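# Unclip both clips from the cell, leads still connected

## Task

Detach both clips from the cell and set them down away from it, keeping the strips unbent and leaving the leads connected.

## Robot and tools

Robot: two arms, left_arm and right_arm, each ending in a parallel two-finger gripper. Arm bases in the scene frame: left_arm near (-0.015, +0.264, 0) m, right_arm near (+0.020, -0.331, 0) m, both facing roughly +x. A camera stand is fixed behind the arms. Head images come from cam_head_left and cam_head_right (each 672x504).

Frame: all positions, orientations and targets use the scene frame. The origin sits at table-top height, midway between the nominal bases; +z is up, +x points out over the table, and left_arm is on the +y side (arm names do not match image sides). Reported hand poses can be off by a few centimetres, more at long reach. On each gripper the fingers point along its own +z and separate along its y. end_effector_position is the point between the pads, about 1 cm behind the fingertips.

Row layout (used by execute_actions and move): one flat list of 16 numbers covering both arms, even if only one moves: left_arm x, y, z (metres), qw, qx, qy, qz (unit quaternion, w first), opening; then the same eight for right_arm. Positions and quaternions are absolute poses in the scene frame, not offsets. Opening runs from -1 (closed) to +1 (fully open, 0.094 m). To keep an arm still, repeat its last reported pose and its current opening command every time; writing 0 for opening is a real command, not a blank. Keep a constant quaternion across rows to hold orientation rather than copying a drifted reading.

execute_actions(actions, cameras): actions is a list of up to 15 actions; each action is a list of up to 15 rows, one per 1/30 s step, and a short action repeats its last row to fill 15 steps. Each target must lie within 0.6 m of that gripper's current position along every gripper axis, or the action is rejected for both arms; a bad first action rejects the whole call. An empty actions list returns the state plus images and the current scene number. cameras: list of names, ["all"], or []; an unknown name invalidates the call.

move(target, speed, blend, opening_speed, grip_force, blocking, cameras): drives each gripper in a straight line from its Hand target to the pose in target. target is one 16-number row or a list of up to 15 rows (waypoints); no 0.6 m check applies. speed in m/s, 0.002 to 4.3, default 0.25 (turn rate up to twice that in rad/s); one value or one per waypoint. blend in metres rounds corners at intermediate waypoints; 0 stops at each. opening_speed (0.2 or more, scale units per second) changes fingers gradually; use it when closing on fragile parts. grip_force: newtons per pad, 10 to 50, one value or one per arm; it persists, and lower values close slowly. blocking=false returns after about 0.5 s while motion continues; a new move replaces the old one. Total duration caps at 10 s. Paths do not avoid obstacles or the other arm. Avoid paths sweeping close past an arm's own base. Result adds a move: line with the ending (done, off_target, moving, held, fault) and limits (paced = pose clipped, held = steps withheld). done means at rest within 10 mm and 2 degrees; it says nothing about contact.

wait(seconds): 0 to 10 s, arms keep their last command; returns early if a running move ends. stop(cameras): brakes a running move. zoom_image(camera, region): camera is cam_head_left or cam_head_right; region [x0, y0, x1, y1] in pixels of that camera's latest image, at most 504 by 504. read_manual(section): licence texts only. finished_scene(scene): the current scene's number; irreversible, and the goal must hold with the robot released.

Results: end_effector_position and end_effector_quat_wxyz per arm; Hand target (where the controller is now sending each arm, possibly short of your command); Tool commands; grip_measured (finger opening on the -1..+1 scale, may read up to about 2.5 mm wide when empty, and narrower than a squeezed part); grip_effort_nm (gripper motor effort, negative closing, not a pad force); joint positions, velocities ('within noise' when idle) and torques (offset, noisy; numbers 3 and 4 wrap at ±28 N m); motor temperatures. Orientation commands are clipped to 40 degrees from the measured one per step, so large turns take several actions. Friction and load can leave a resting gripper a few cm off target without any contact.

Gripping: squeeze jumps to the force limit shortly after contact; full force is roughly 50 to 64 N per pad. To release, command an opening clearly above grip_measured.

Cautions: never let the grippers, fingers or wrist cameras touch each other; a moderate contact between arms can fail the task. Do not strike fixed or heavy objects, push hard, drop parts, release moving parts, or let anything leave the table. Faster moves hit harder, and aiming past a contact presses harder. Motors heat when holding loads, stretched out, or straining toward unreachable poses; MOTOR HOT appears at 85 °C and at 100 °C the arm goes limp for 30 to 60 s or more. The scene keeps running while you think.

Each tool is called after "Call:" by a JSON object that holds its "name" and its "arguments", one argument or row to a line.

## Session

Call:
{"name": "execute_actions", "arguments": {
  "actions": []
}}

Scene clock: 0.00 s.
left_arm: end_effector_position=(+0.5389, +0.1339, +0.2543) grip_measured=+1.000 grip_effort_nm=n/a end_effector_quat_wxyz=(+0.287, -0.165, +0.928, -0.172) | right_arm: end_effector_position=(+0.7097, -0.5382, +0.1421) grip_measured=+1.000 grip_effort_nm=n/a end_effector_quat_wxyz=(+0.110, -0.440, +0.891, -0.001)
Joint positions: left_arm=[-0.202 1.437 1.259 -0.718 0.104 -0.586 0.094] | right_arm=[-0.319 2.197 2.164 -1.379 -0.154 -1.233 0.094]
Joint velocities: within noise
Joint torques (N m): no reading
Motor temperatures (°C): left_arm=[23 26 24 21 23 26 23] | right_arm=[26 31 26 22 22 23 22]
Heat: left arm: hottest shoulder 26 °C; right arm: hottest shoulder 31 °C.
Hand target: left_arm +0.5462, +0.1325, +0.2622; +0.294, -0.164, +0.925, -0.175 | right_arm +0.7163, -0.5404, +0.1607; +0.124, -0.440, +0.889, -0.015
Tool commands: left_gripper/opening=+1.0 right_gripper/opening=+1.0

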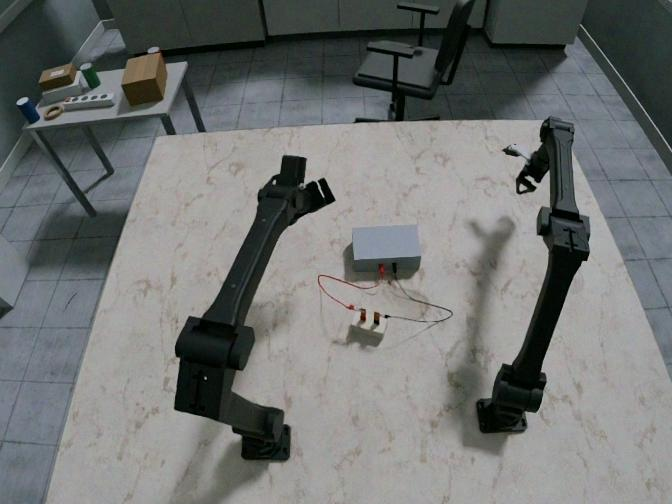

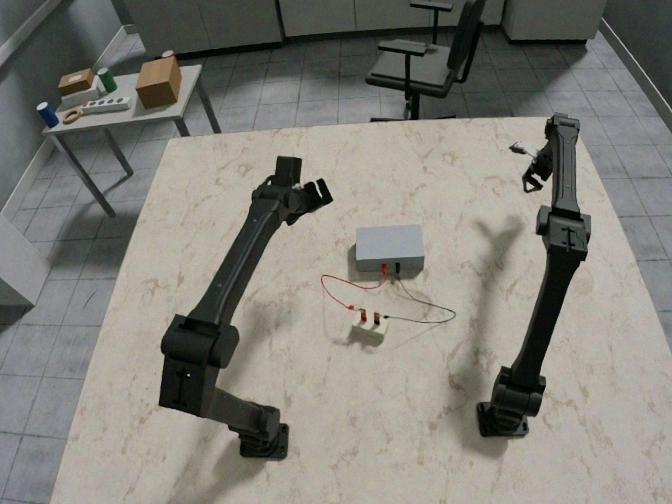

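Call:
{"name": "zoom_image", "arguments": {
  "camera": "cam_head_left",
  "region": [330, 290, 410, 350]
}}

Call:
{"name": "zoom_image", "arguments": {
  "camera": "cam_head_right",
  "region": [330, 290, 410, 350]
}}

Call:
{"name": "zoom_image", "arguments": {
  "camera": "cam_head_left",
  "region": [300, 210, 480, 350]
}}

Scaled by 6.300 from the camera's 672x504 image, which has a finer 960x720 frame.

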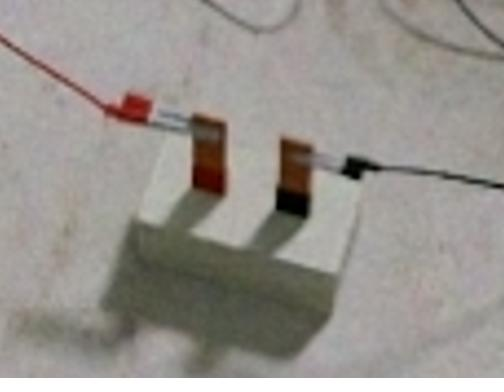

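Scaled by 6.300 from the camera's 672x504 image, which has a finer 960x720 frame.

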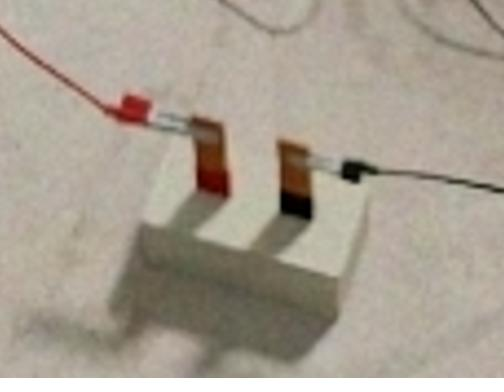

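Scaled by 2.800 from the camera's 672x504 image, which has a finer 960x720 frame.

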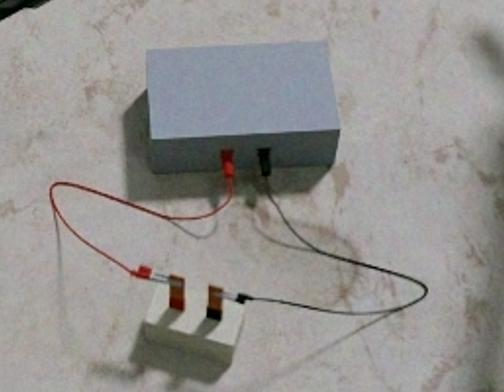

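Call:
{"name": "zoom_image", "arguments": {
  "camera": "cam_head_left",
  "region": [342, 298, 372, 322]
}}

Call:
{"name": "zoom_image", "arguments": {
  "camera": "cam_head_right",
  "region": [342, 298, 372, 322]
}}

Call:
{"name": "zoom_image", "arguments": {
  "camera": "cam_head_left",
  "region": [368, 304, 398, 328]
}}

Call:
{"name": "move", "arguments": {
  "target": [0.32, 0.06, 0.22, 0, -0.574, 0.819, 0, 1, 0.7163, -0.5404, 0.1607, 0.124, -0.440, 0.889, -0.015, 1],
  "cameras": ["all"]
}}

Scaled by 16.800 from the camera's 672x504 image, which has a finer 960x720 frame.

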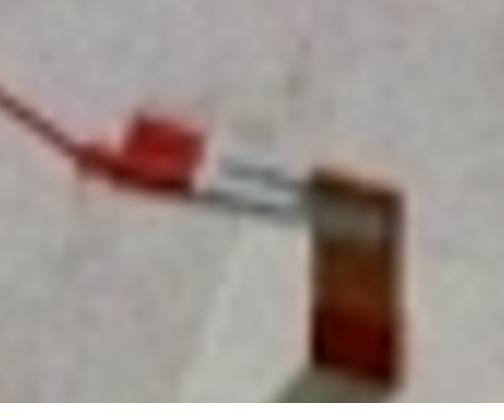

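Scaled by 16.800 from the camera's 672x504 image, which has a finer 960x720 frame.

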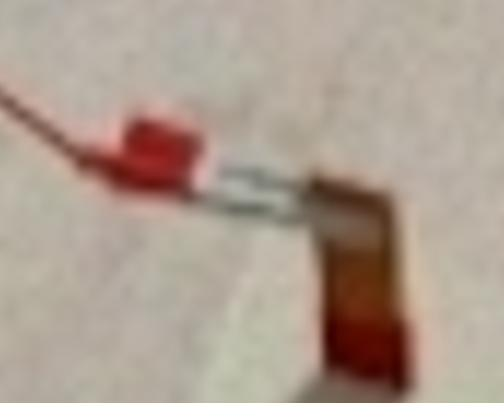

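Scaled by 16.800 from the camera's 672x504 image, which has a finer 960x720 frame.

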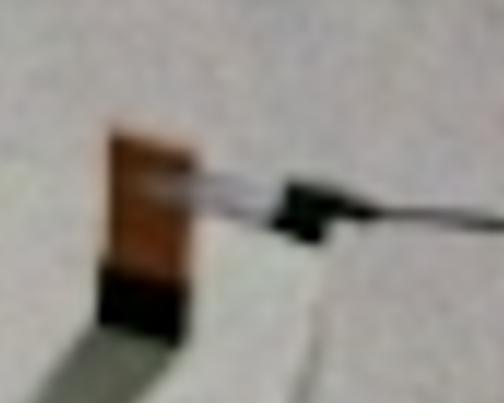

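Scene clock: 95.30 s.
left_arm: end_effector_position=(+0.3209, +0.0530, +0.2245) grip_measured=+1.000 grip_effort_nm=0.00 end_effector_quat_wxyz=(+0.006, -0.558, +0.830, -0.007) | right_arm: end_effector_position=(+0.7097, -0.5382, +0.1421) grip_measured=+1.000 grip_effort_nm=0.01 end_effector_quat_wxyz=(+0.110, -0.440, +0.891, -0.001)
Joint positions: left_arm=[-0.566 1.371 1.259 -1.442 -0.005 -1.745 0.094] | right_arm=[-0.319 2.197 2.164 -1.379 -0.154 -1.233 0.094]
Joint torques (N m): left_arm=[-1.61 -10.52 9.65 -0.16 -0.12 -0.16] | right_arm=[-0.85 -25 10.25 0.54 -0.05 0.03]
Motor temperatures (°C): left_arm=[23 28 34 21 23 26 23] | right_arm=[25 37 30 22 22 23 22]
Heat: left arm: hottest elbow 34 °C; right arm: hottest shoulder 37 °C.
Hand target: left_arm +0.3163, +0.0527, +0.2248; +0.001, -0.562, +0.827, -0.001 | right_arm +0.7161, -0.5403, +0.1605; +0.124, -0.440, +0.889, -0.015
Off the commanded pose: left_arm 0.008 m, 2 deg | right_arm 0.020 m, 2 deg.
move: off_target (right_arm)

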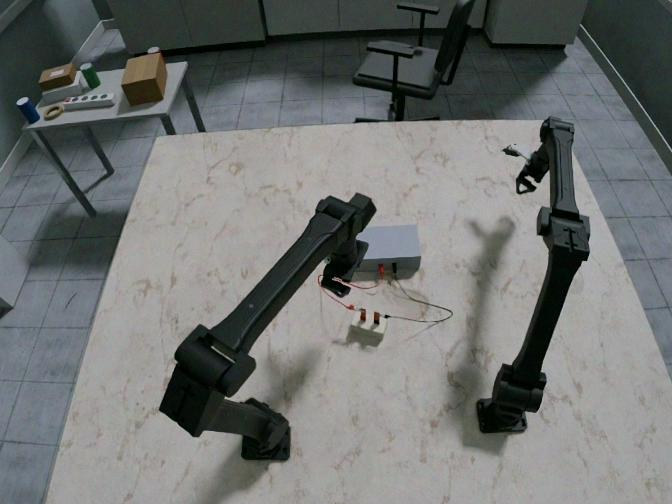

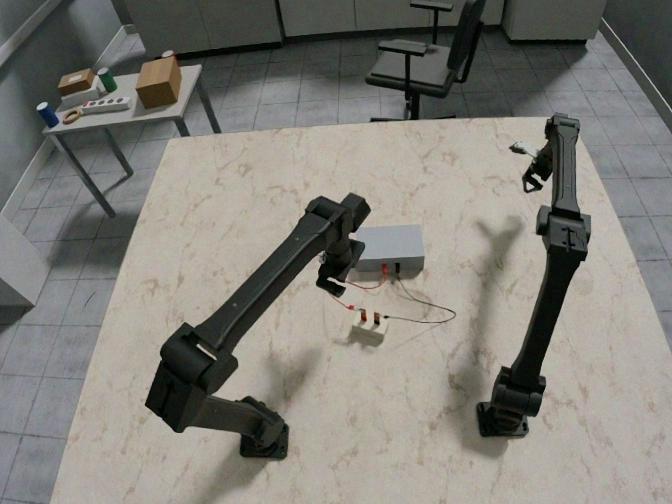

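Call:
{"name": "move", "arguments": {
  "target": [0.31, 0.08, 0.11, 0, -0.574, 0.819, 0, 1, 0.45, -0.50, 0.25, 0, -0.440, 0.898, 0, 1],
  "cameras": ["all"]
}}

Call:
{"name": "zoom_image", "arguments": {
  "camera": "cam_head_left",
  "region": [300, 270, 410, 352]
}}

Call:
{"name": "zoom_image", "arguments": {
  "camera": "cam_head_right",
  "region": [300, 270, 410, 352]
}}

Scene clock: 110.67 s.
left_arm: end_effector_position=(+0.3092, +0.0846, +0.1189) grip_measured=+1.000 grip_effort_nm=0.00 end_effector_quat_wxyz=(+0.002, -0.581, +0.814, -0.002) | right_arm: end_effector_position=(+0.4555, -0.5038, +0.2520) grip_measured=+1.000 grip_effort_nm=0.01 end_effector_quat_wxyz=(+0.005, -0.428, +0.904, -0.002)
Joint positions: left_arm=[-0.509 1.382 0.983 -1.166 -0.002 -1.745 0.094] | right_arm=[-0.37 1.555 1.528 -1.534 -0.006 -1.264 0.094]
Joint torques (N m): left_arm=[-0.62 -8.47 8.35 0.98 -0.13 0.14] | right_arm=[-1.38 -15.09 7.76 -0.38 0.16 -0.16]
Heat: left arm: hottest elbow 33 °C; right arm: hottest shoulder 37 °C.
Hand target: left_arm +0.3110, +0.0860, +0.1110; -0.001, -0.580, +0.814, +0.000 | right_arm +0.4489, -0.5057, +0.2533; +0.000, -0.432, +0.902, +0.001
Off the commanded pose: left_arm 0.010 m, 1 deg | right_arm 0.007 m, 2 deg.
move: done

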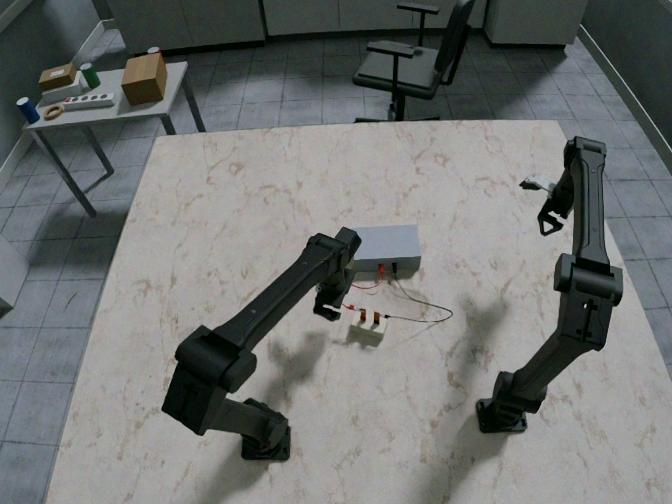

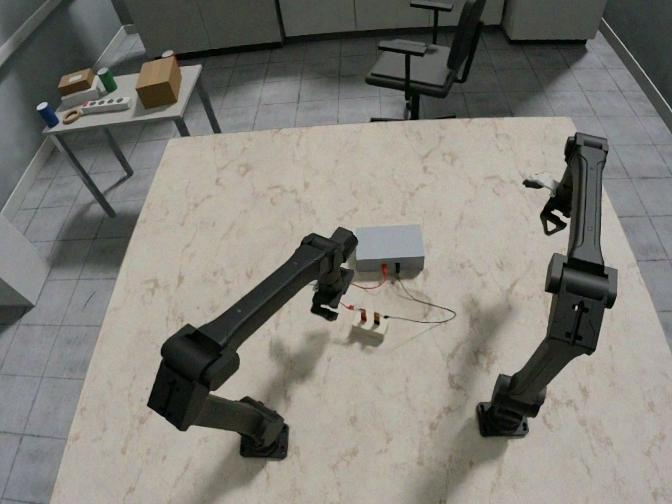

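Scaled by 4.582 from the camera's 672x504 image, which has a finer 960x720 frame.

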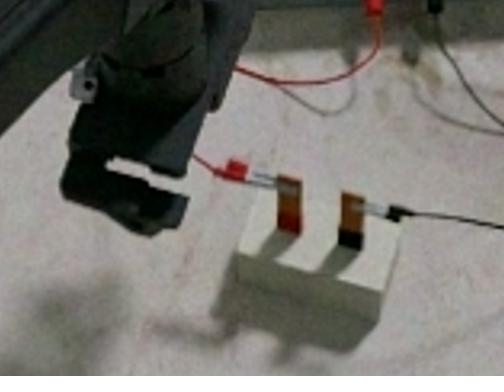

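Scaled by 4.582 from the camera's 672x504 image, which has a finer 960x720 frame.

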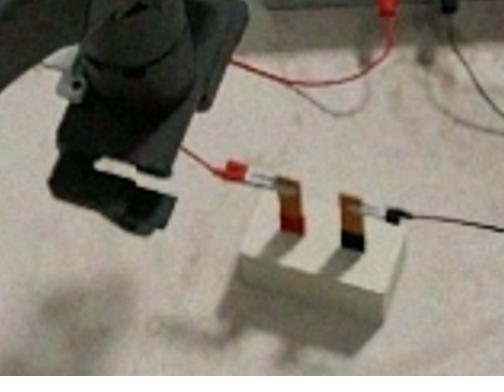

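Call:
{"name": "move", "arguments": {
  "target": [0.32, 0.03, 0.155, 0, -0.574, 0.819, 0, -0.2, 0.45, -0.50, 0.25, 0, -0.440, 0.898, 0, 1],
  "cameras": ["all"]
}}

Call:
{"name": "zoom_image", "arguments": {
  "camera": "cam_head_left",
  "region": [320, 270, 400, 330]
}}

Call:
{"name": "zoom_image", "arguments": {
  "camera": "cam_head_right",
  "region": [320, 270, 400, 330]
}}

Scene clock: 156.07 s.
left_arm: end_effector_position=(+0.3102, +0.0383, +0.1444) grip_measured=-0.198 grip_effort_nm=-0.13 end_effector_quat_wxyz=(-0.001, -0.568, +0.823, +0.006) | right_arm: end_effector_position=(+0.4524, -0.5028, +0.2473) grip_measured=+1.000 grip_effort_nm=0.01 end_effector_quat_wxyz=(+0.001, -0.431, +0.902, +0.002)
Joint positions: left_arm=[-0.61 1.434 1.107 -1.256 -0.002 -1.814 0.038] | right_arm=[-0.37 1.555 1.516 -1.534 -0.004 -1.27 0.094]
Joint torques (N m): left_arm=[-1.85 -9.7 12.6 -0.27 -0.25 -0.14] | right_arm=[-0.44 -15.38 7.68 -0.03 0.15 -0.16]
Heat: left arm: hottest elbow 30 °C; right arm: hottest shoulder 35 °C.
Hand target: left_arm +0.3206, +0.0304, +0.1543; +0.001, -0.574, +0.819, +0.000 | right_arm +0.4499, -0.5000, +0.2500; +0.000, -0.440, +0.898, +0.000
Off the commanded pose: left_arm 0.017 m, 1 deg | right_arm 0.005 m, 1 deg.
move: off_target (left_arm)

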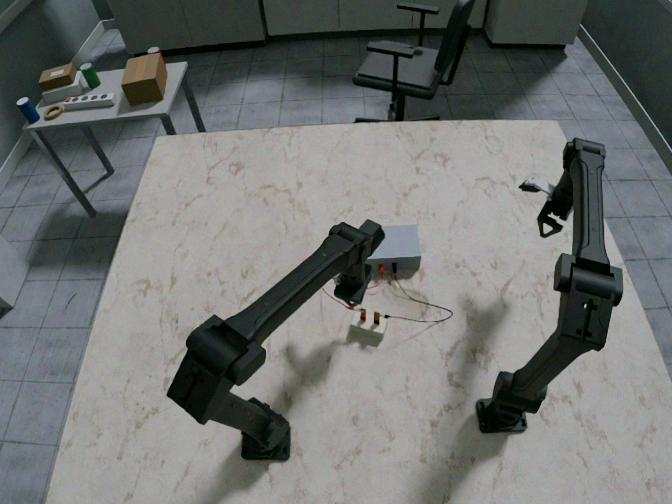

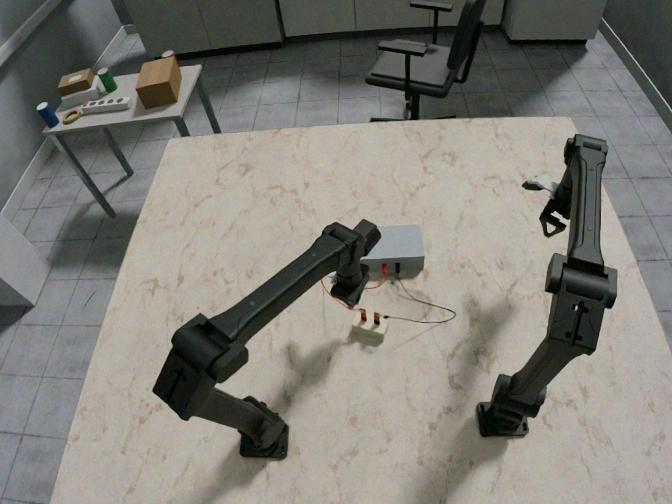

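Scaled by 6.300 from the camera's 672x504 image, which has a finer 960x720 frame.

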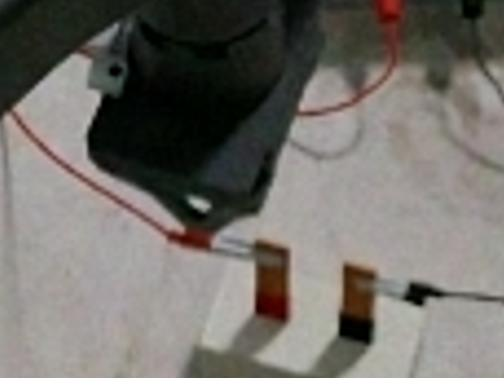

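Scaled by 6.300 from the camera's 672x504 image, which has a finer 960x720 frame.

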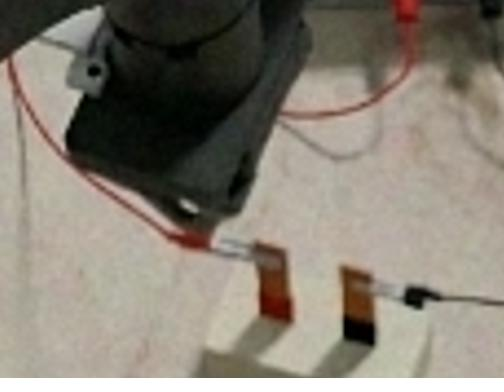

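Call:
{"name": "move", "arguments": {
  "target": [0.365, 0.01, 0.11, 0, -0.574, 0.819, 0, -1, 0.45, -0.50, 0.25, 0, -0.440, 0.898, 0, 1],
  "cameras": ["all"]
}}

Call:
{"name": "zoom_image", "arguments": {
  "camera": "cam_head_left",
  "region": [330, 280, 390, 325]
}}

Call:
{"name": "zoom_image", "arguments": {
  "camera": "cam_head_right",
  "region": [330, 280, 390, 325]
}}

Scene clock: 181.30 s.
left_arm: end_effector_position=(+0.3415, +0.0166, +0.0994) grip_measured=-0.993 grip_effort_nm=-0.39 end_effector_quat_wxyz=(-0.008, -0.568, +0.823, +0.024) | right_arm: end_effector_position=(+0.4524, -0.5028, +0.2473) grip_measured=+1.000 grip_effort_nm=0.02 end_effector_quat_wxyz=(+0.001, -0.431, +0.902, +0.002)
Joint positions: left_arm=[-0.61 1.598 1.165 -1.189 -0.002 -1.814 0] | right_arm=[-0.37 1.555 1.516 -1.534 -0.004 -1.27 0.094]
Joint torques (N m): left_arm=[-0.67 -12.22 12.16 0.81 -0.16 0.1] | right_arm=[-0.38 -15.33 7.68 0.02 0.16 -0.16]
Heat: left arm: hottest elbow 33 °C; right arm: hottest shoulder 34 °C.
Hand target: left_arm +0.3615, +0.0070, +0.1100; +0.000, -0.569, +0.822, +0.000 | right_arm +0.4501, -0.5000, +0.2500; +0.000, -0.440, +0.898, +0.000
Off the commanded pose: left_arm 0.027 m, 3 deg | right_arm 0.005 m, 1 deg.
move: off_target (left_arm)

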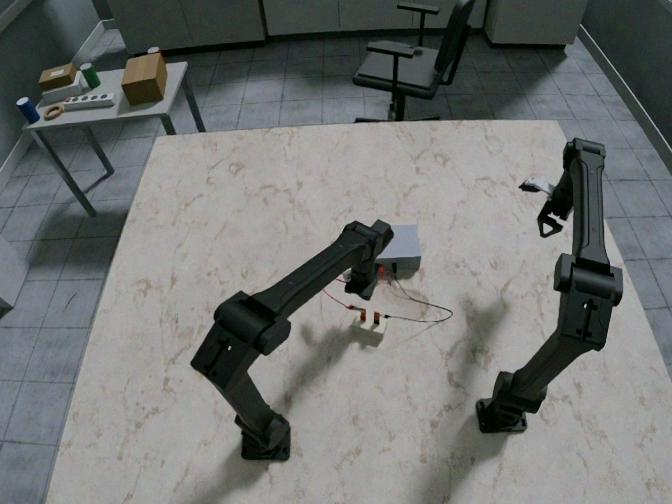

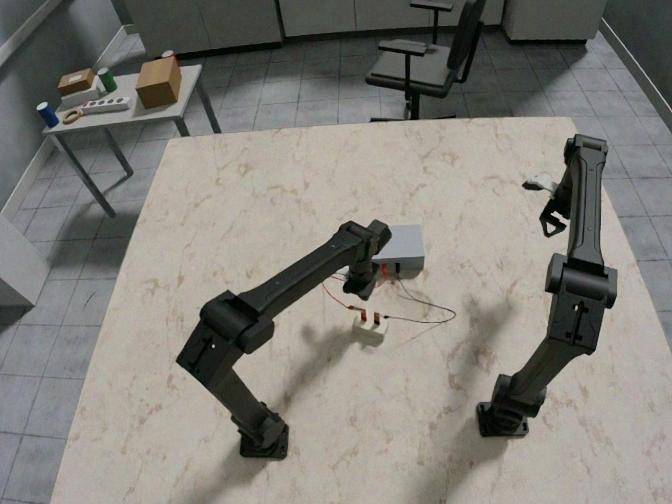

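Scaled by 8.400 from the camera's 672x504 image, which has a finer 960x720 frame.

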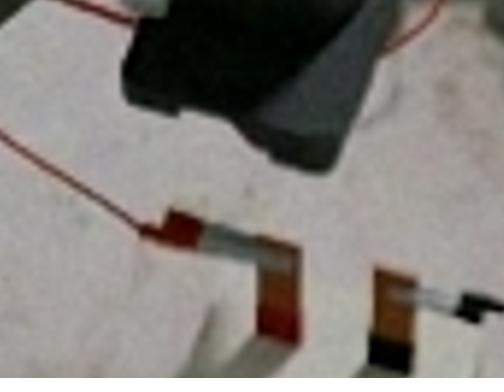

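Scaled by 8.400 from the camera's 672x504 image, which has a finer 960x720 frame.

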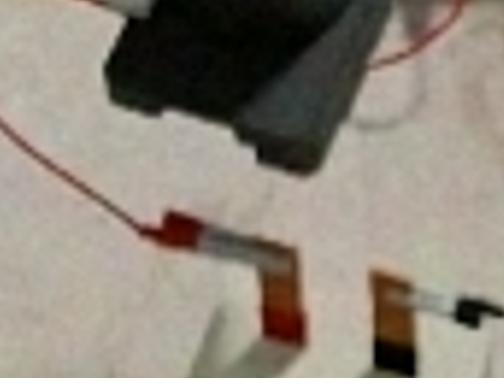

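Call:
{"name": "move", "arguments": {
  "target": [0.385, -0.01, 0.065, 0, -0.574, 0.819, 0, -1, 0.45, -0.50, 0.25, 0, -0.440, 0.898, 0, 1],
  "cameras": ["all"]
}}

Call:
{"name": "zoom_image", "arguments": {
  "camera": "cam_head_left",
  "region": [330, 280, 390, 325]
}}

Call:
{"name": "zoom_image", "arguments": {
  "camera": "cam_head_right",
  "region": [330, 280, 390, 325]
}}

Scene clock: 205.37 s.
left_arm: end_effector_position=(+0.3640, +0.0018, +0.0555) grip_measured=-0.993 grip_effort_nm=-0.39 end_effector_quat_wxyz=(-0.008, -0.568, +0.823, +0.023) | right_arm: end_effector_position=(+0.4524, -0.5028, +0.2473) grip_measured=+1.000 grip_effort_nm=0.01 end_effector_quat_wxyz=(+0.001, -0.431, +0.902, +0.002)
Joint positions: left_arm=[-0.609 1.715 1.187 -1.092 -0.002 -1.814 0] | right_arm=[-0.37 1.555 1.516 -1.534 -0.004 -1.27 0.094]
Joint torques (N m): left_arm=[-0.97 -13.22 11.64 1.01 -0.18 -0.01] | right_arm=[-0.38 -15.38 7.69 0.03 0.16 -0.16]
Heat: left arm: hottest elbow 34 °C; right arm: hottest shoulder 34 °C.
Hand target: left_arm +0.3840, -0.0086, +0.0646; +0.000, -0.574, +0.819, +0.000 | right_arm +0.4501, -0.5000, +0.2500; +0.000, -0.440, +0.898, +0.000
Off the commanded pose: left_arm 0.026 m, 3 deg | right_arm 0.005 m, 1 deg.
move: off_target (left_arm)

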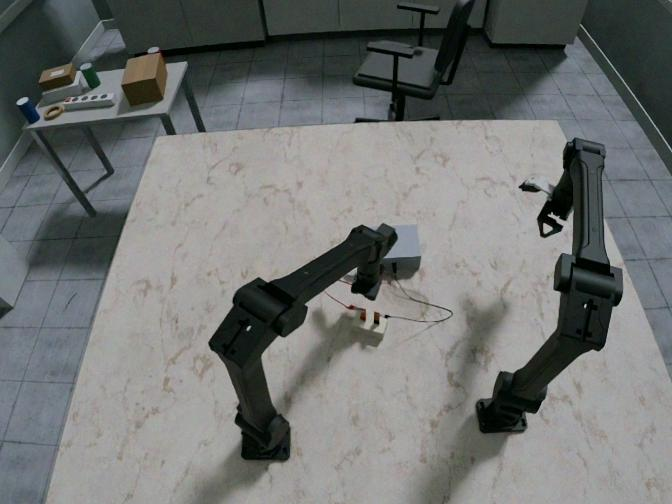

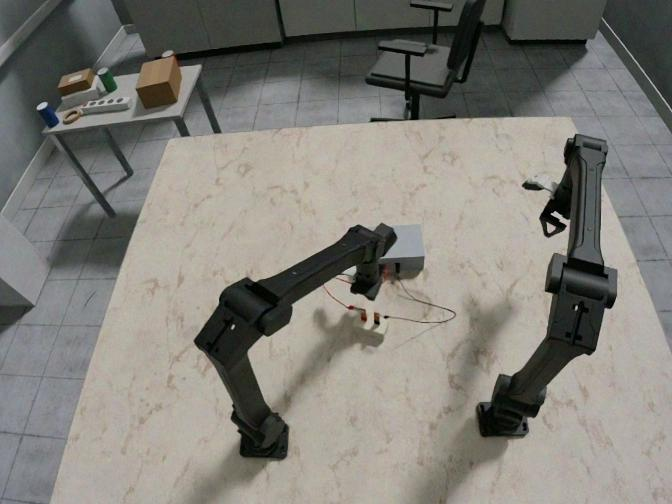

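Scaled by 8.400 from the camera's 672x504 image, which has a finer 960x720 frame.

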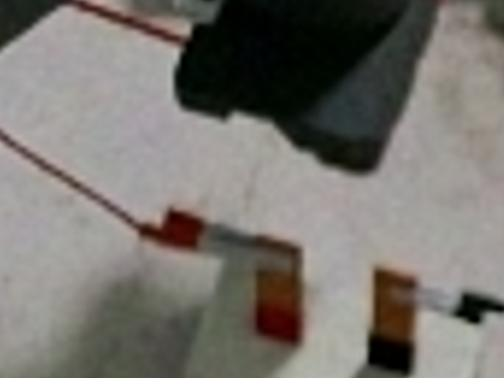

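Scaled by 8.400 from the camera's 672x504 image, which has a finer 960x720 frame.

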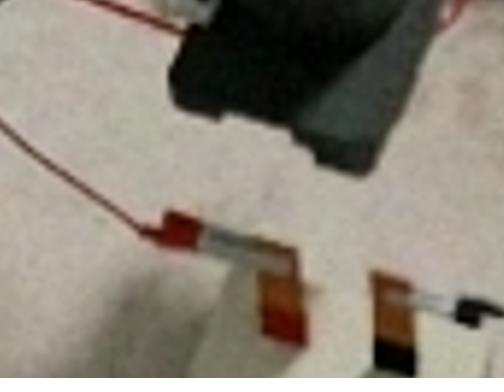

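Call:
{"name": "move", "arguments": {
  "target": [
    [0.365, 0.01, 0.15, 0, -0.574, 0.819, 0, -1, 0.45, -0.50, 0.25, 0, -0.440, 0.898, 0, 1],
    [0.34, 0.04, 0.13, 0, -0.574, 0.819, 0, 1, 0.45, -0.50, 0.25, 0, -0.440, 0.898, 0, 1],
    [0.335, 0.048, 0.125, 0, -0.574, 0.819, 0, 1, 0.45, -0.50, 0.25, 0, -0.440, 0.898, 0, 1]
  ],
  "cameras": ["all"]
}}

Call:
{"name": "zoom_image", "arguments": {
  "camera": "cam_head_left",
  "region": [320, 275, 400, 335]
}}

Call:
{"name": "zoom_image", "arguments": {
  "camera": "cam_head_right",
  "region": [320, 275, 400, 335]
}}

Scene clock: 276.30 s.
left_arm: end_effector_position=(+0.3347, +0.0459, +0.1269) grip_measured=+0.998 grip_effort_nm=0.12 end_effector_quat_wxyz=(-0.001, -0.583, +0.813, +0.005) | right_arm: end_effector_position=(+0.4523, -0.5031, +0.2473) grip_measured=+1.000 grip_effort_nm=0.01 end_effector_quat_wxyz=(+0.000, -0.431, +0.902, +0.002)
Joint positions: left_arm=[-0.561 1.491 1.119 -1.21 -0.002 -1.801 0.094] | right_arm=[-0.37 1.555 1.516 -1.534 -0.003 -1.27 0.094]
Joint torques (N m): left_arm=[-0.26 -12.22 8.32 1.07 -0.14 0.21] | right_arm=[-0.5 -15.33 7.69 -0.02 0.17 -0.16]
Heat: left arm: hottest elbow 35 °C; right arm: hottest shoulder 34 °C.
Hand target: left_arm +0.3367, +0.0482, +0.1255; +0.000, -0.579, +0.815, -0.001 | right_arm +0.4500, -0.5003, +0.2500; -0.001, -0.440, +0.898, +0.000
Off the commanded pose: left_arm 0.003 m, 1 deg | right_arm 0.005 m, 1 deg.
move: done

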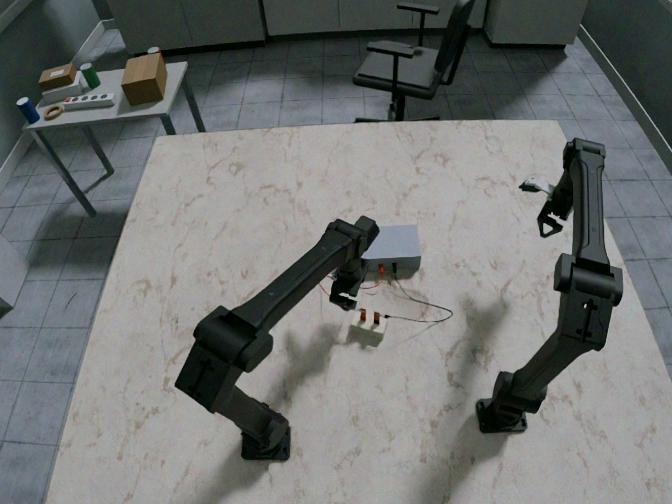

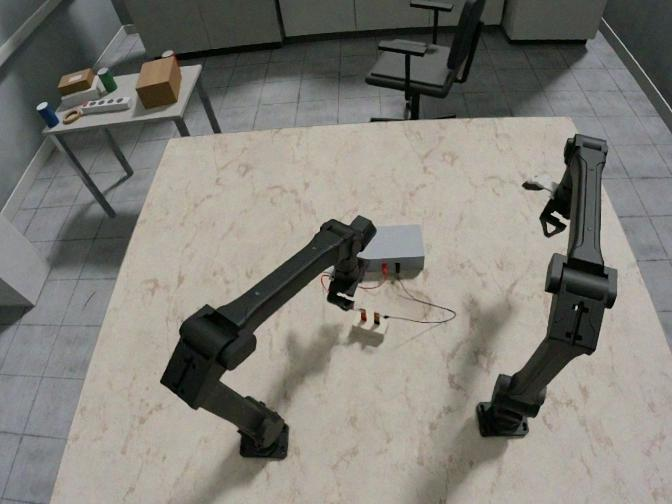

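Scaled by 6.300 from the camera's 672x504 image, which has a finer 960x720 frame.

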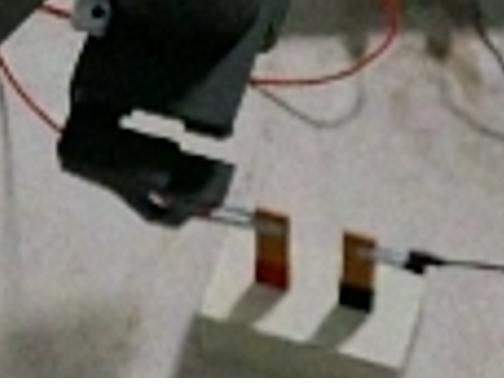

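Scaled by 6.300 from the camera's 672x504 image, which has a finer 960x720 frame.

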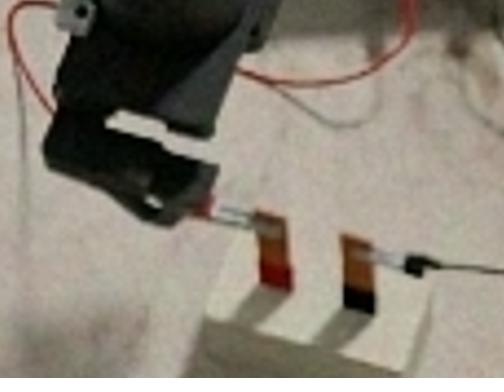

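Call:
{"name": "move", "arguments": {
  "target": [0.33, 0.054, 0.08, 0, -0.574, 0.819, 0, 0.3, 0.45, -0.50, 0.25, 0, -0.440, 0.898, 0, 1],
  "cameras": ["all"]
}}

Call:
{"name": "zoom_image", "arguments": {
  "camera": "cam_head_left",
  "region": [320, 275, 400, 335]
}}

Call:
{"name": "zoom_image", "arguments": {
  "camera": "cam_head_right",
  "region": [320, 275, 400, 335]
}}

Scene clock: 303.83 s.
left_arm: end_effector_position=(+0.3268, +0.0508, +0.0898) grip_measured=+0.302 grip_effort_nm=-0.13 end_effector_quat_wxyz=(+0.003, -0.576, +0.818, -0.004) | right_arm: end_effector_position=(+0.4523, -0.5031, +0.2473) grip_measured=+1.000 grip_effort_nm=0.01 end_effector_quat_wxyz=(+0.000, -0.431, +0.902, +0.002)
Joint positions: left_arm=[-0.561 1.497 1.02 -1.084 -0.002 -1.784 0.061] | right_arm=[-0.37 1.555 1.516 -1.534 -0.003 -1.27 0.094]
Joint torques (N m): left_arm=[-0.79 -9.76 8.1 1.05 -0.13 0.25] | right_arm=[-0.38 -15.33 7.73 0.01 0.11 -0.15]
Heat: left arm: hottest elbow 33 °C; right arm: hottest shoulder 34 °C.
Hand target: left_arm +0.3283, +0.0534, +0.0804; +0.000, -0.572, +0.820, +0.000 | right_arm +0.4501, -0.5001, +0.2500; +0.000, -0.440, +0.898, +0.000
Off the commanded pose: left_arm 0.011 m, 1 deg | right_arm 0.005 m, 1 deg.
move: off_target (left_arm)

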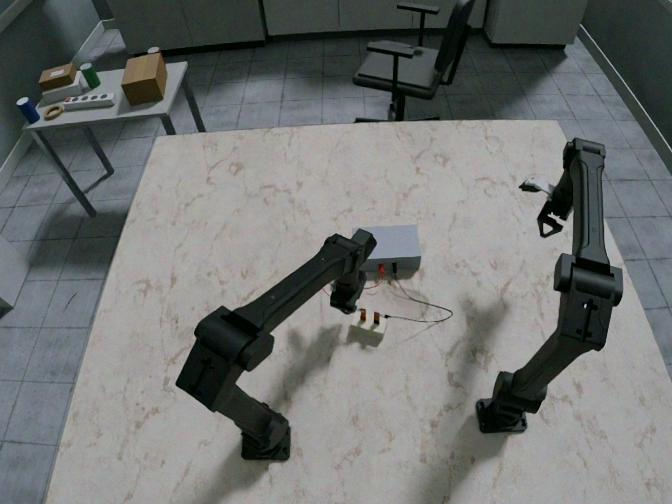

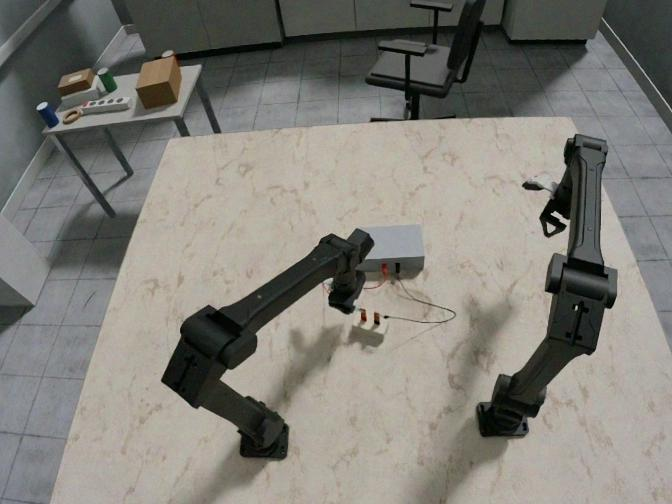

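Scaled by 6.300 from the camera's 672x504 image, which has a finer 960x720 frame.

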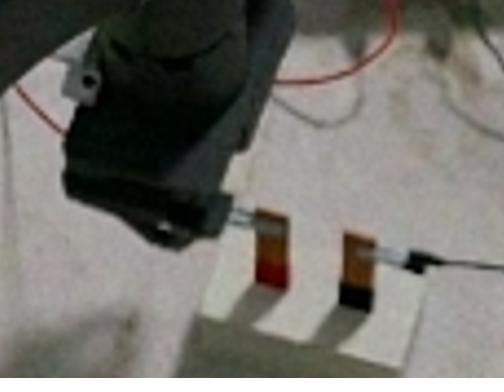

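Scaled by 6.300 from the camera's 672x504 image, which has a finer 960x720 frame.

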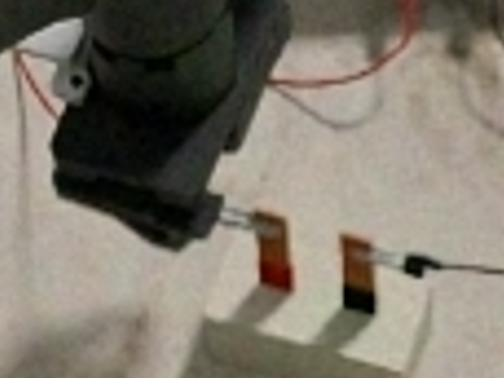

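Call:
{"name": "move", "arguments": {
  "target": [0.328, 0.055, 0.052, 0, -0.574, 0.819, 0, 0.3, 0.45, -0.50, 0.25, 0, -0.440, 0.898, 0, 1],
  "cameras": ["all"],
  "speed": 0.1
}}

Call:
{"name": "zoom_image", "arguments": {
  "camera": "cam_head_left",
  "region": [320, 275, 400, 335]
}}

Call:
{"name": "zoom_image", "arguments": {
  "camera": "cam_head_right",
  "region": [320, 275, 400, 335]
}}

Scene clock: 317.63 s.
left_arm: end_effector_position=(+0.3251, +0.0519, +0.0611) grip_measured=+0.302 grip_effort_nm=-0.13 end_effector_quat_wxyz=(+0.002, -0.576, +0.818, -0.002) | right_arm: end_effector_position=(+0.4523, -0.5031, +0.2473) grip_measured=+1.000 grip_effort_nm=0.01 end_effector_quat_wxyz=(+0.000, -0.431, +0.902, +0.002)
Joint positions: left_arm=[-0.561 1.534 0.975 -1.006 -0.002 -1.784 0.061] | right_arm=[-0.37 1.555 1.516 -1.534 -0.003 -1.27 0.094]
Joint torques (N m): left_arm=[-0.56 -10.46 7.83 1.13 -0.15 0.26] | right_arm=[-0.38 -15.38 7.65 0.02 0.12 -0.16]
Heat: left arm: hottest elbow 32 °C; right arm: hottest shoulder 34 °C.
Hand target: left_arm +0.3265, +0.0545, +0.0526; +0.000, -0.573, +0.820, +0.000 | right_arm +0.4501, -0.5001, +0.2500; +0.000, -0.440, +0.898, +0.000
Off the commanded pose: left_arm 0.010 m, 0 deg | right_arm 0.005 m, 1 deg.
move: done

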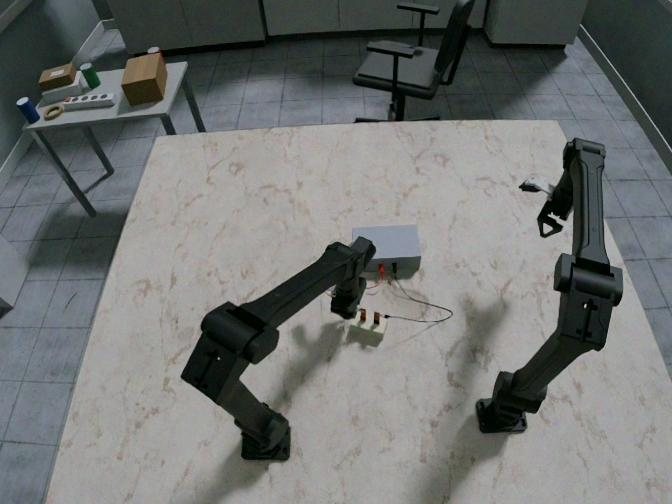

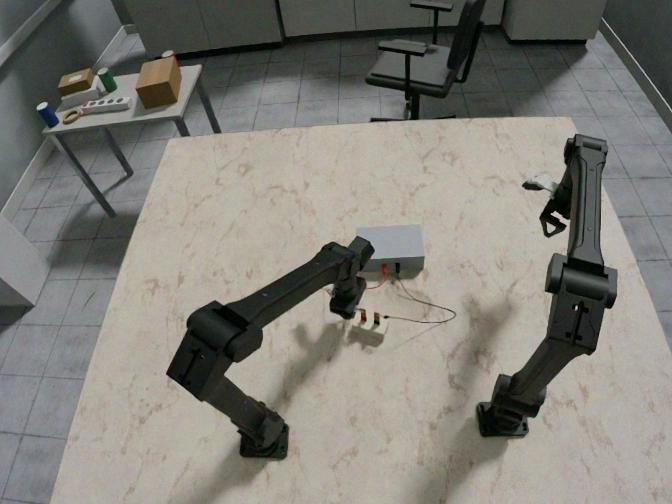

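Scaled by 6.300 from the camera's 672x504 image, which has a finer 960x720 frame.

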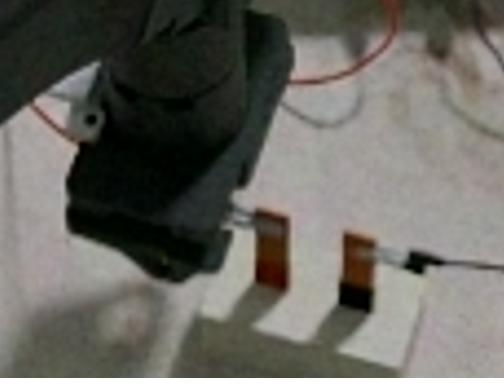

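Scaled by 6.300 from the camera's 672x504 image, which has a finer 960x720 frame.

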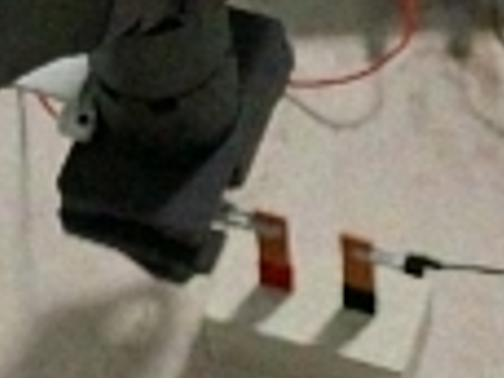

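Call:
{"name": "move", "arguments": {
  "target": [0.328, 0.055, 0.052, 0, -0.574, 0.819, 0, -0.55, 0.45, -0.50, 0.25, 0, -0.440, 0.898, 0, 1],
  "cameras": ["all"],
  "opening_speed": 0.4,
  "grip_force": [20, 50]
}}

Call:
{"name": "zoom_image", "arguments": {
  "camera": "cam_head_left",
  "region": [320, 275, 400, 335]
}}

Call:
{"name": "zoom_image", "arguments": {
  "camera": "cam_head_right",
  "region": [320, 275, 400, 335]
}}

Scene clock: 333.77 s.
left_arm: end_effector_position=(+0.3254, +0.0524, +0.0611) grip_measured=-0.548 grip_effort_nm=-0.13 end_effector_quat_wxyz=(+0.002, -0.577, +0.817, -0.002) | right_arm: end_effector_position=(+0.4523, -0.5031, +0.2473) grip_measured=+1.000 grip_effort_nm=0.01 end_effector_quat_wxyz=(+0.000, -0.431, +0.902, +0.002)
Joint positions: left_arm=[-0.56 1.534 0.975 -1.006 -0.002 -1.784 0.021] | right_arm=[-0.37 1.555 1.516 -1.534 -0.003 -1.27 0.094]
Joint torques (N m): left_arm=[-0.73 -9.93 7.86 1.1 -0.16 0.25] | right_arm=[-0.32 -15.33 7.65 -0.01 0.12 -0.16]
Heat: left arm: hottest elbow 31 °C; right arm: hottest shoulder 34 °C.
Hand target: left_arm +0.3274, +0.0547, +0.0522; +0.000, -0.574, +0.819, +0.000 | right_arm +0.4501, -0.5001, +0.2500; +0.000, -0.440, +0.898, +0.000
Off the commanded pose: left_arm 0.010 m, 1 deg | right_arm 0.005 m, 1 deg.
grip_force (N): 20, 50
move: done

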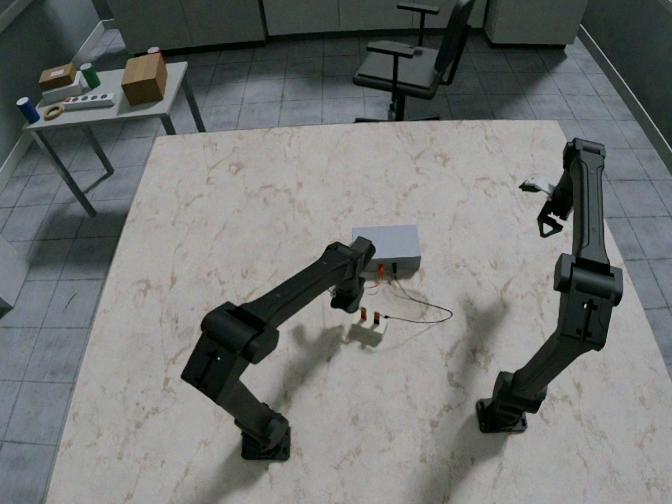

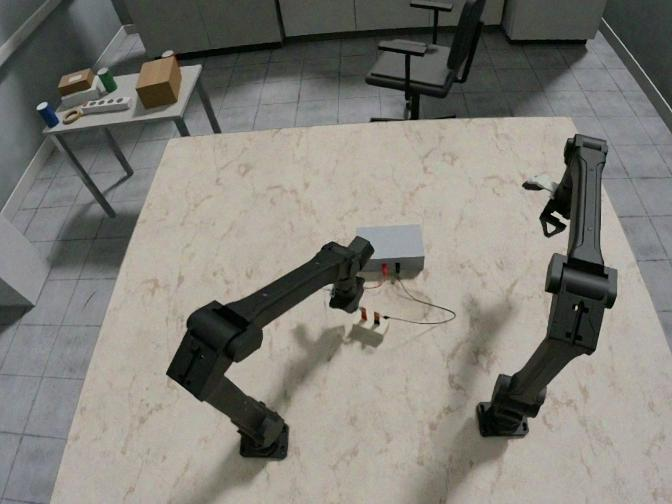

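Scaled by 6.300 from the camera's 672x504 image, which has a finer 960x720 frame.

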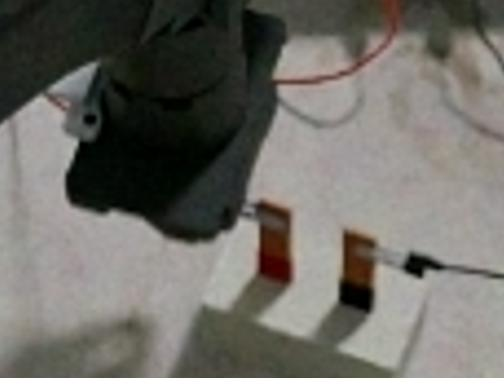

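Scaled by 6.300 from the camera's 672x504 image, which has a finer 960x720 frame.

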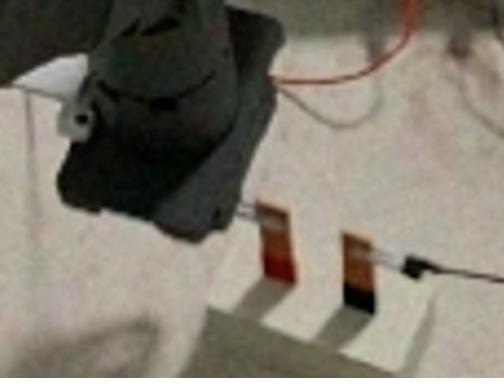

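Call:
{"name": "move", "arguments": {
  "target": [
    [0.328, 0.055, 0.052, 0, -0.574, 0.819, 0, -0.2, 0.45, -0.50, 0.25, 0, -0.440, 0.898, 0, 1],
    [0.3185, 0.058, 0.052, 0, -0.574, 0.819, 0, -0.2, 0.45, -0.50, 0.25, 0, -0.440, 0.898, 0, 1],
    [0.3185, 0.058, 0.052, 0, -0.574, 0.819, 0, -0.55, 0.45, -0.50, 0.25, 0, -0.440, 0.898, 0, 1]
  ],
  "cameras": ["all"],
  "opening_speed": 0.6
}}

Call:
{"name": "zoom_image", "arguments": {
  "camera": "cam_head_left",
  "region": [320, 275, 400, 335]
}}

Call:
{"name": "zoom_image", "arguments": {
  "camera": "cam_head_right",
  "region": [320, 275, 400, 335]
}}

Scene clock: 356.67 s.
left_arm: end_effector_position=(+0.3175, +0.0573, +0.0532) grip_measured=-0.548 grip_effort_nm=-0.13 end_effector_quat_wxyz=(-0.001, -0.576, +0.817, +0.005) | right_arm: end_effector_position=(+0.4523, -0.5031, +0.2473) grip_measured=+1.000 grip_effort_nm=0.01 end_effector_quat_wxyz=(+0.000, -0.431, +0.902, +0.002)
Joint positions: left_arm=[-0.56 1.534 0.951 -0.999 -0.002 -1.784 0.021] | right_arm=[-0.37 1.555 1.516 -1.534 -0.003 -1.27 0.094]
Joint torques (N m): left_arm=[-1.14 -11.58 7.65 0.9 -0.17 0.17] | right_arm=[-0.44 -15.27 7.69 -0.01 0.11 -0.16]
Heat: left arm: hottest elbow 30 °C; right arm: hottest shoulder 34 °C.
Hand target: left_arm +0.3184, +0.0576, +0.0521; +0.000, -0.574, +0.819, +0.000 | right_arm +0.4501, -0.5001, +0.2500; +0.000, -0.440, +0.898, +0.000
Off the commanded pose: left_arm 0.002 m, 1 deg | right_arm 0.005 m, 1 deg.
grip_force (N): 20, 50
move: done

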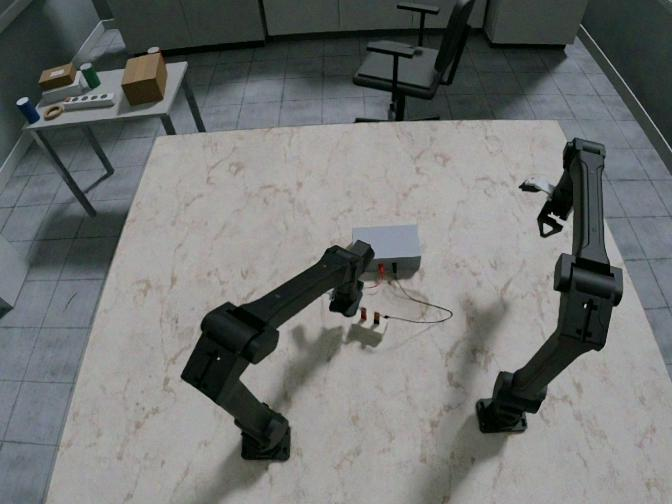

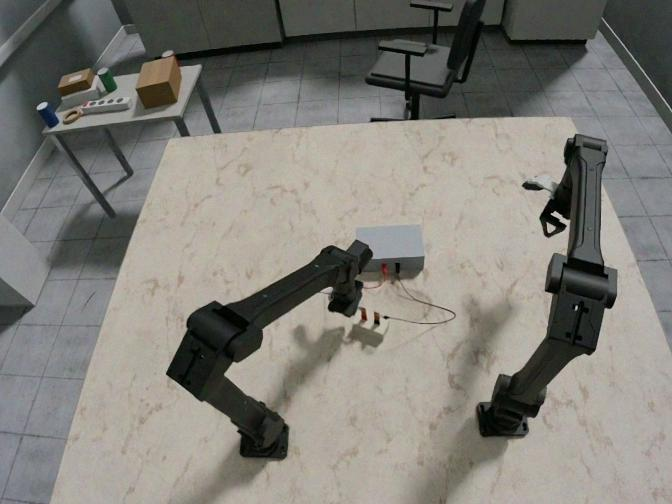

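Scaled by 6.300 from the camera's 672x504 image, which has a finer 960x720 frame.

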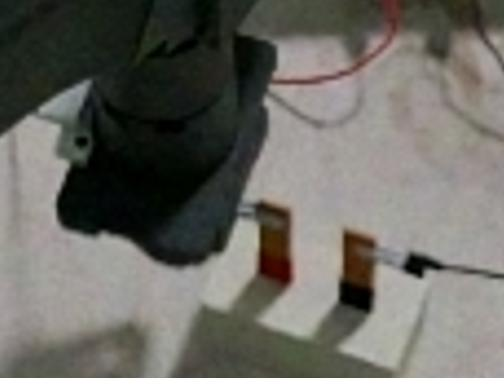

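Scaled by 6.300 from the camera's 672x504 image, which has a finer 960x720 frame.

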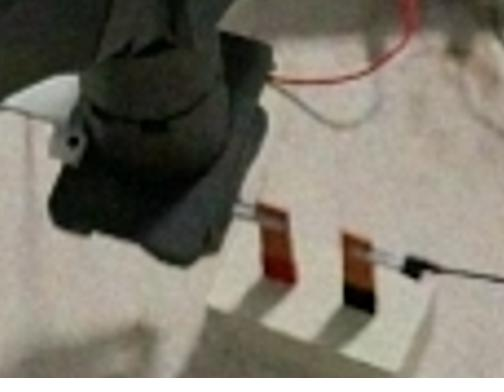

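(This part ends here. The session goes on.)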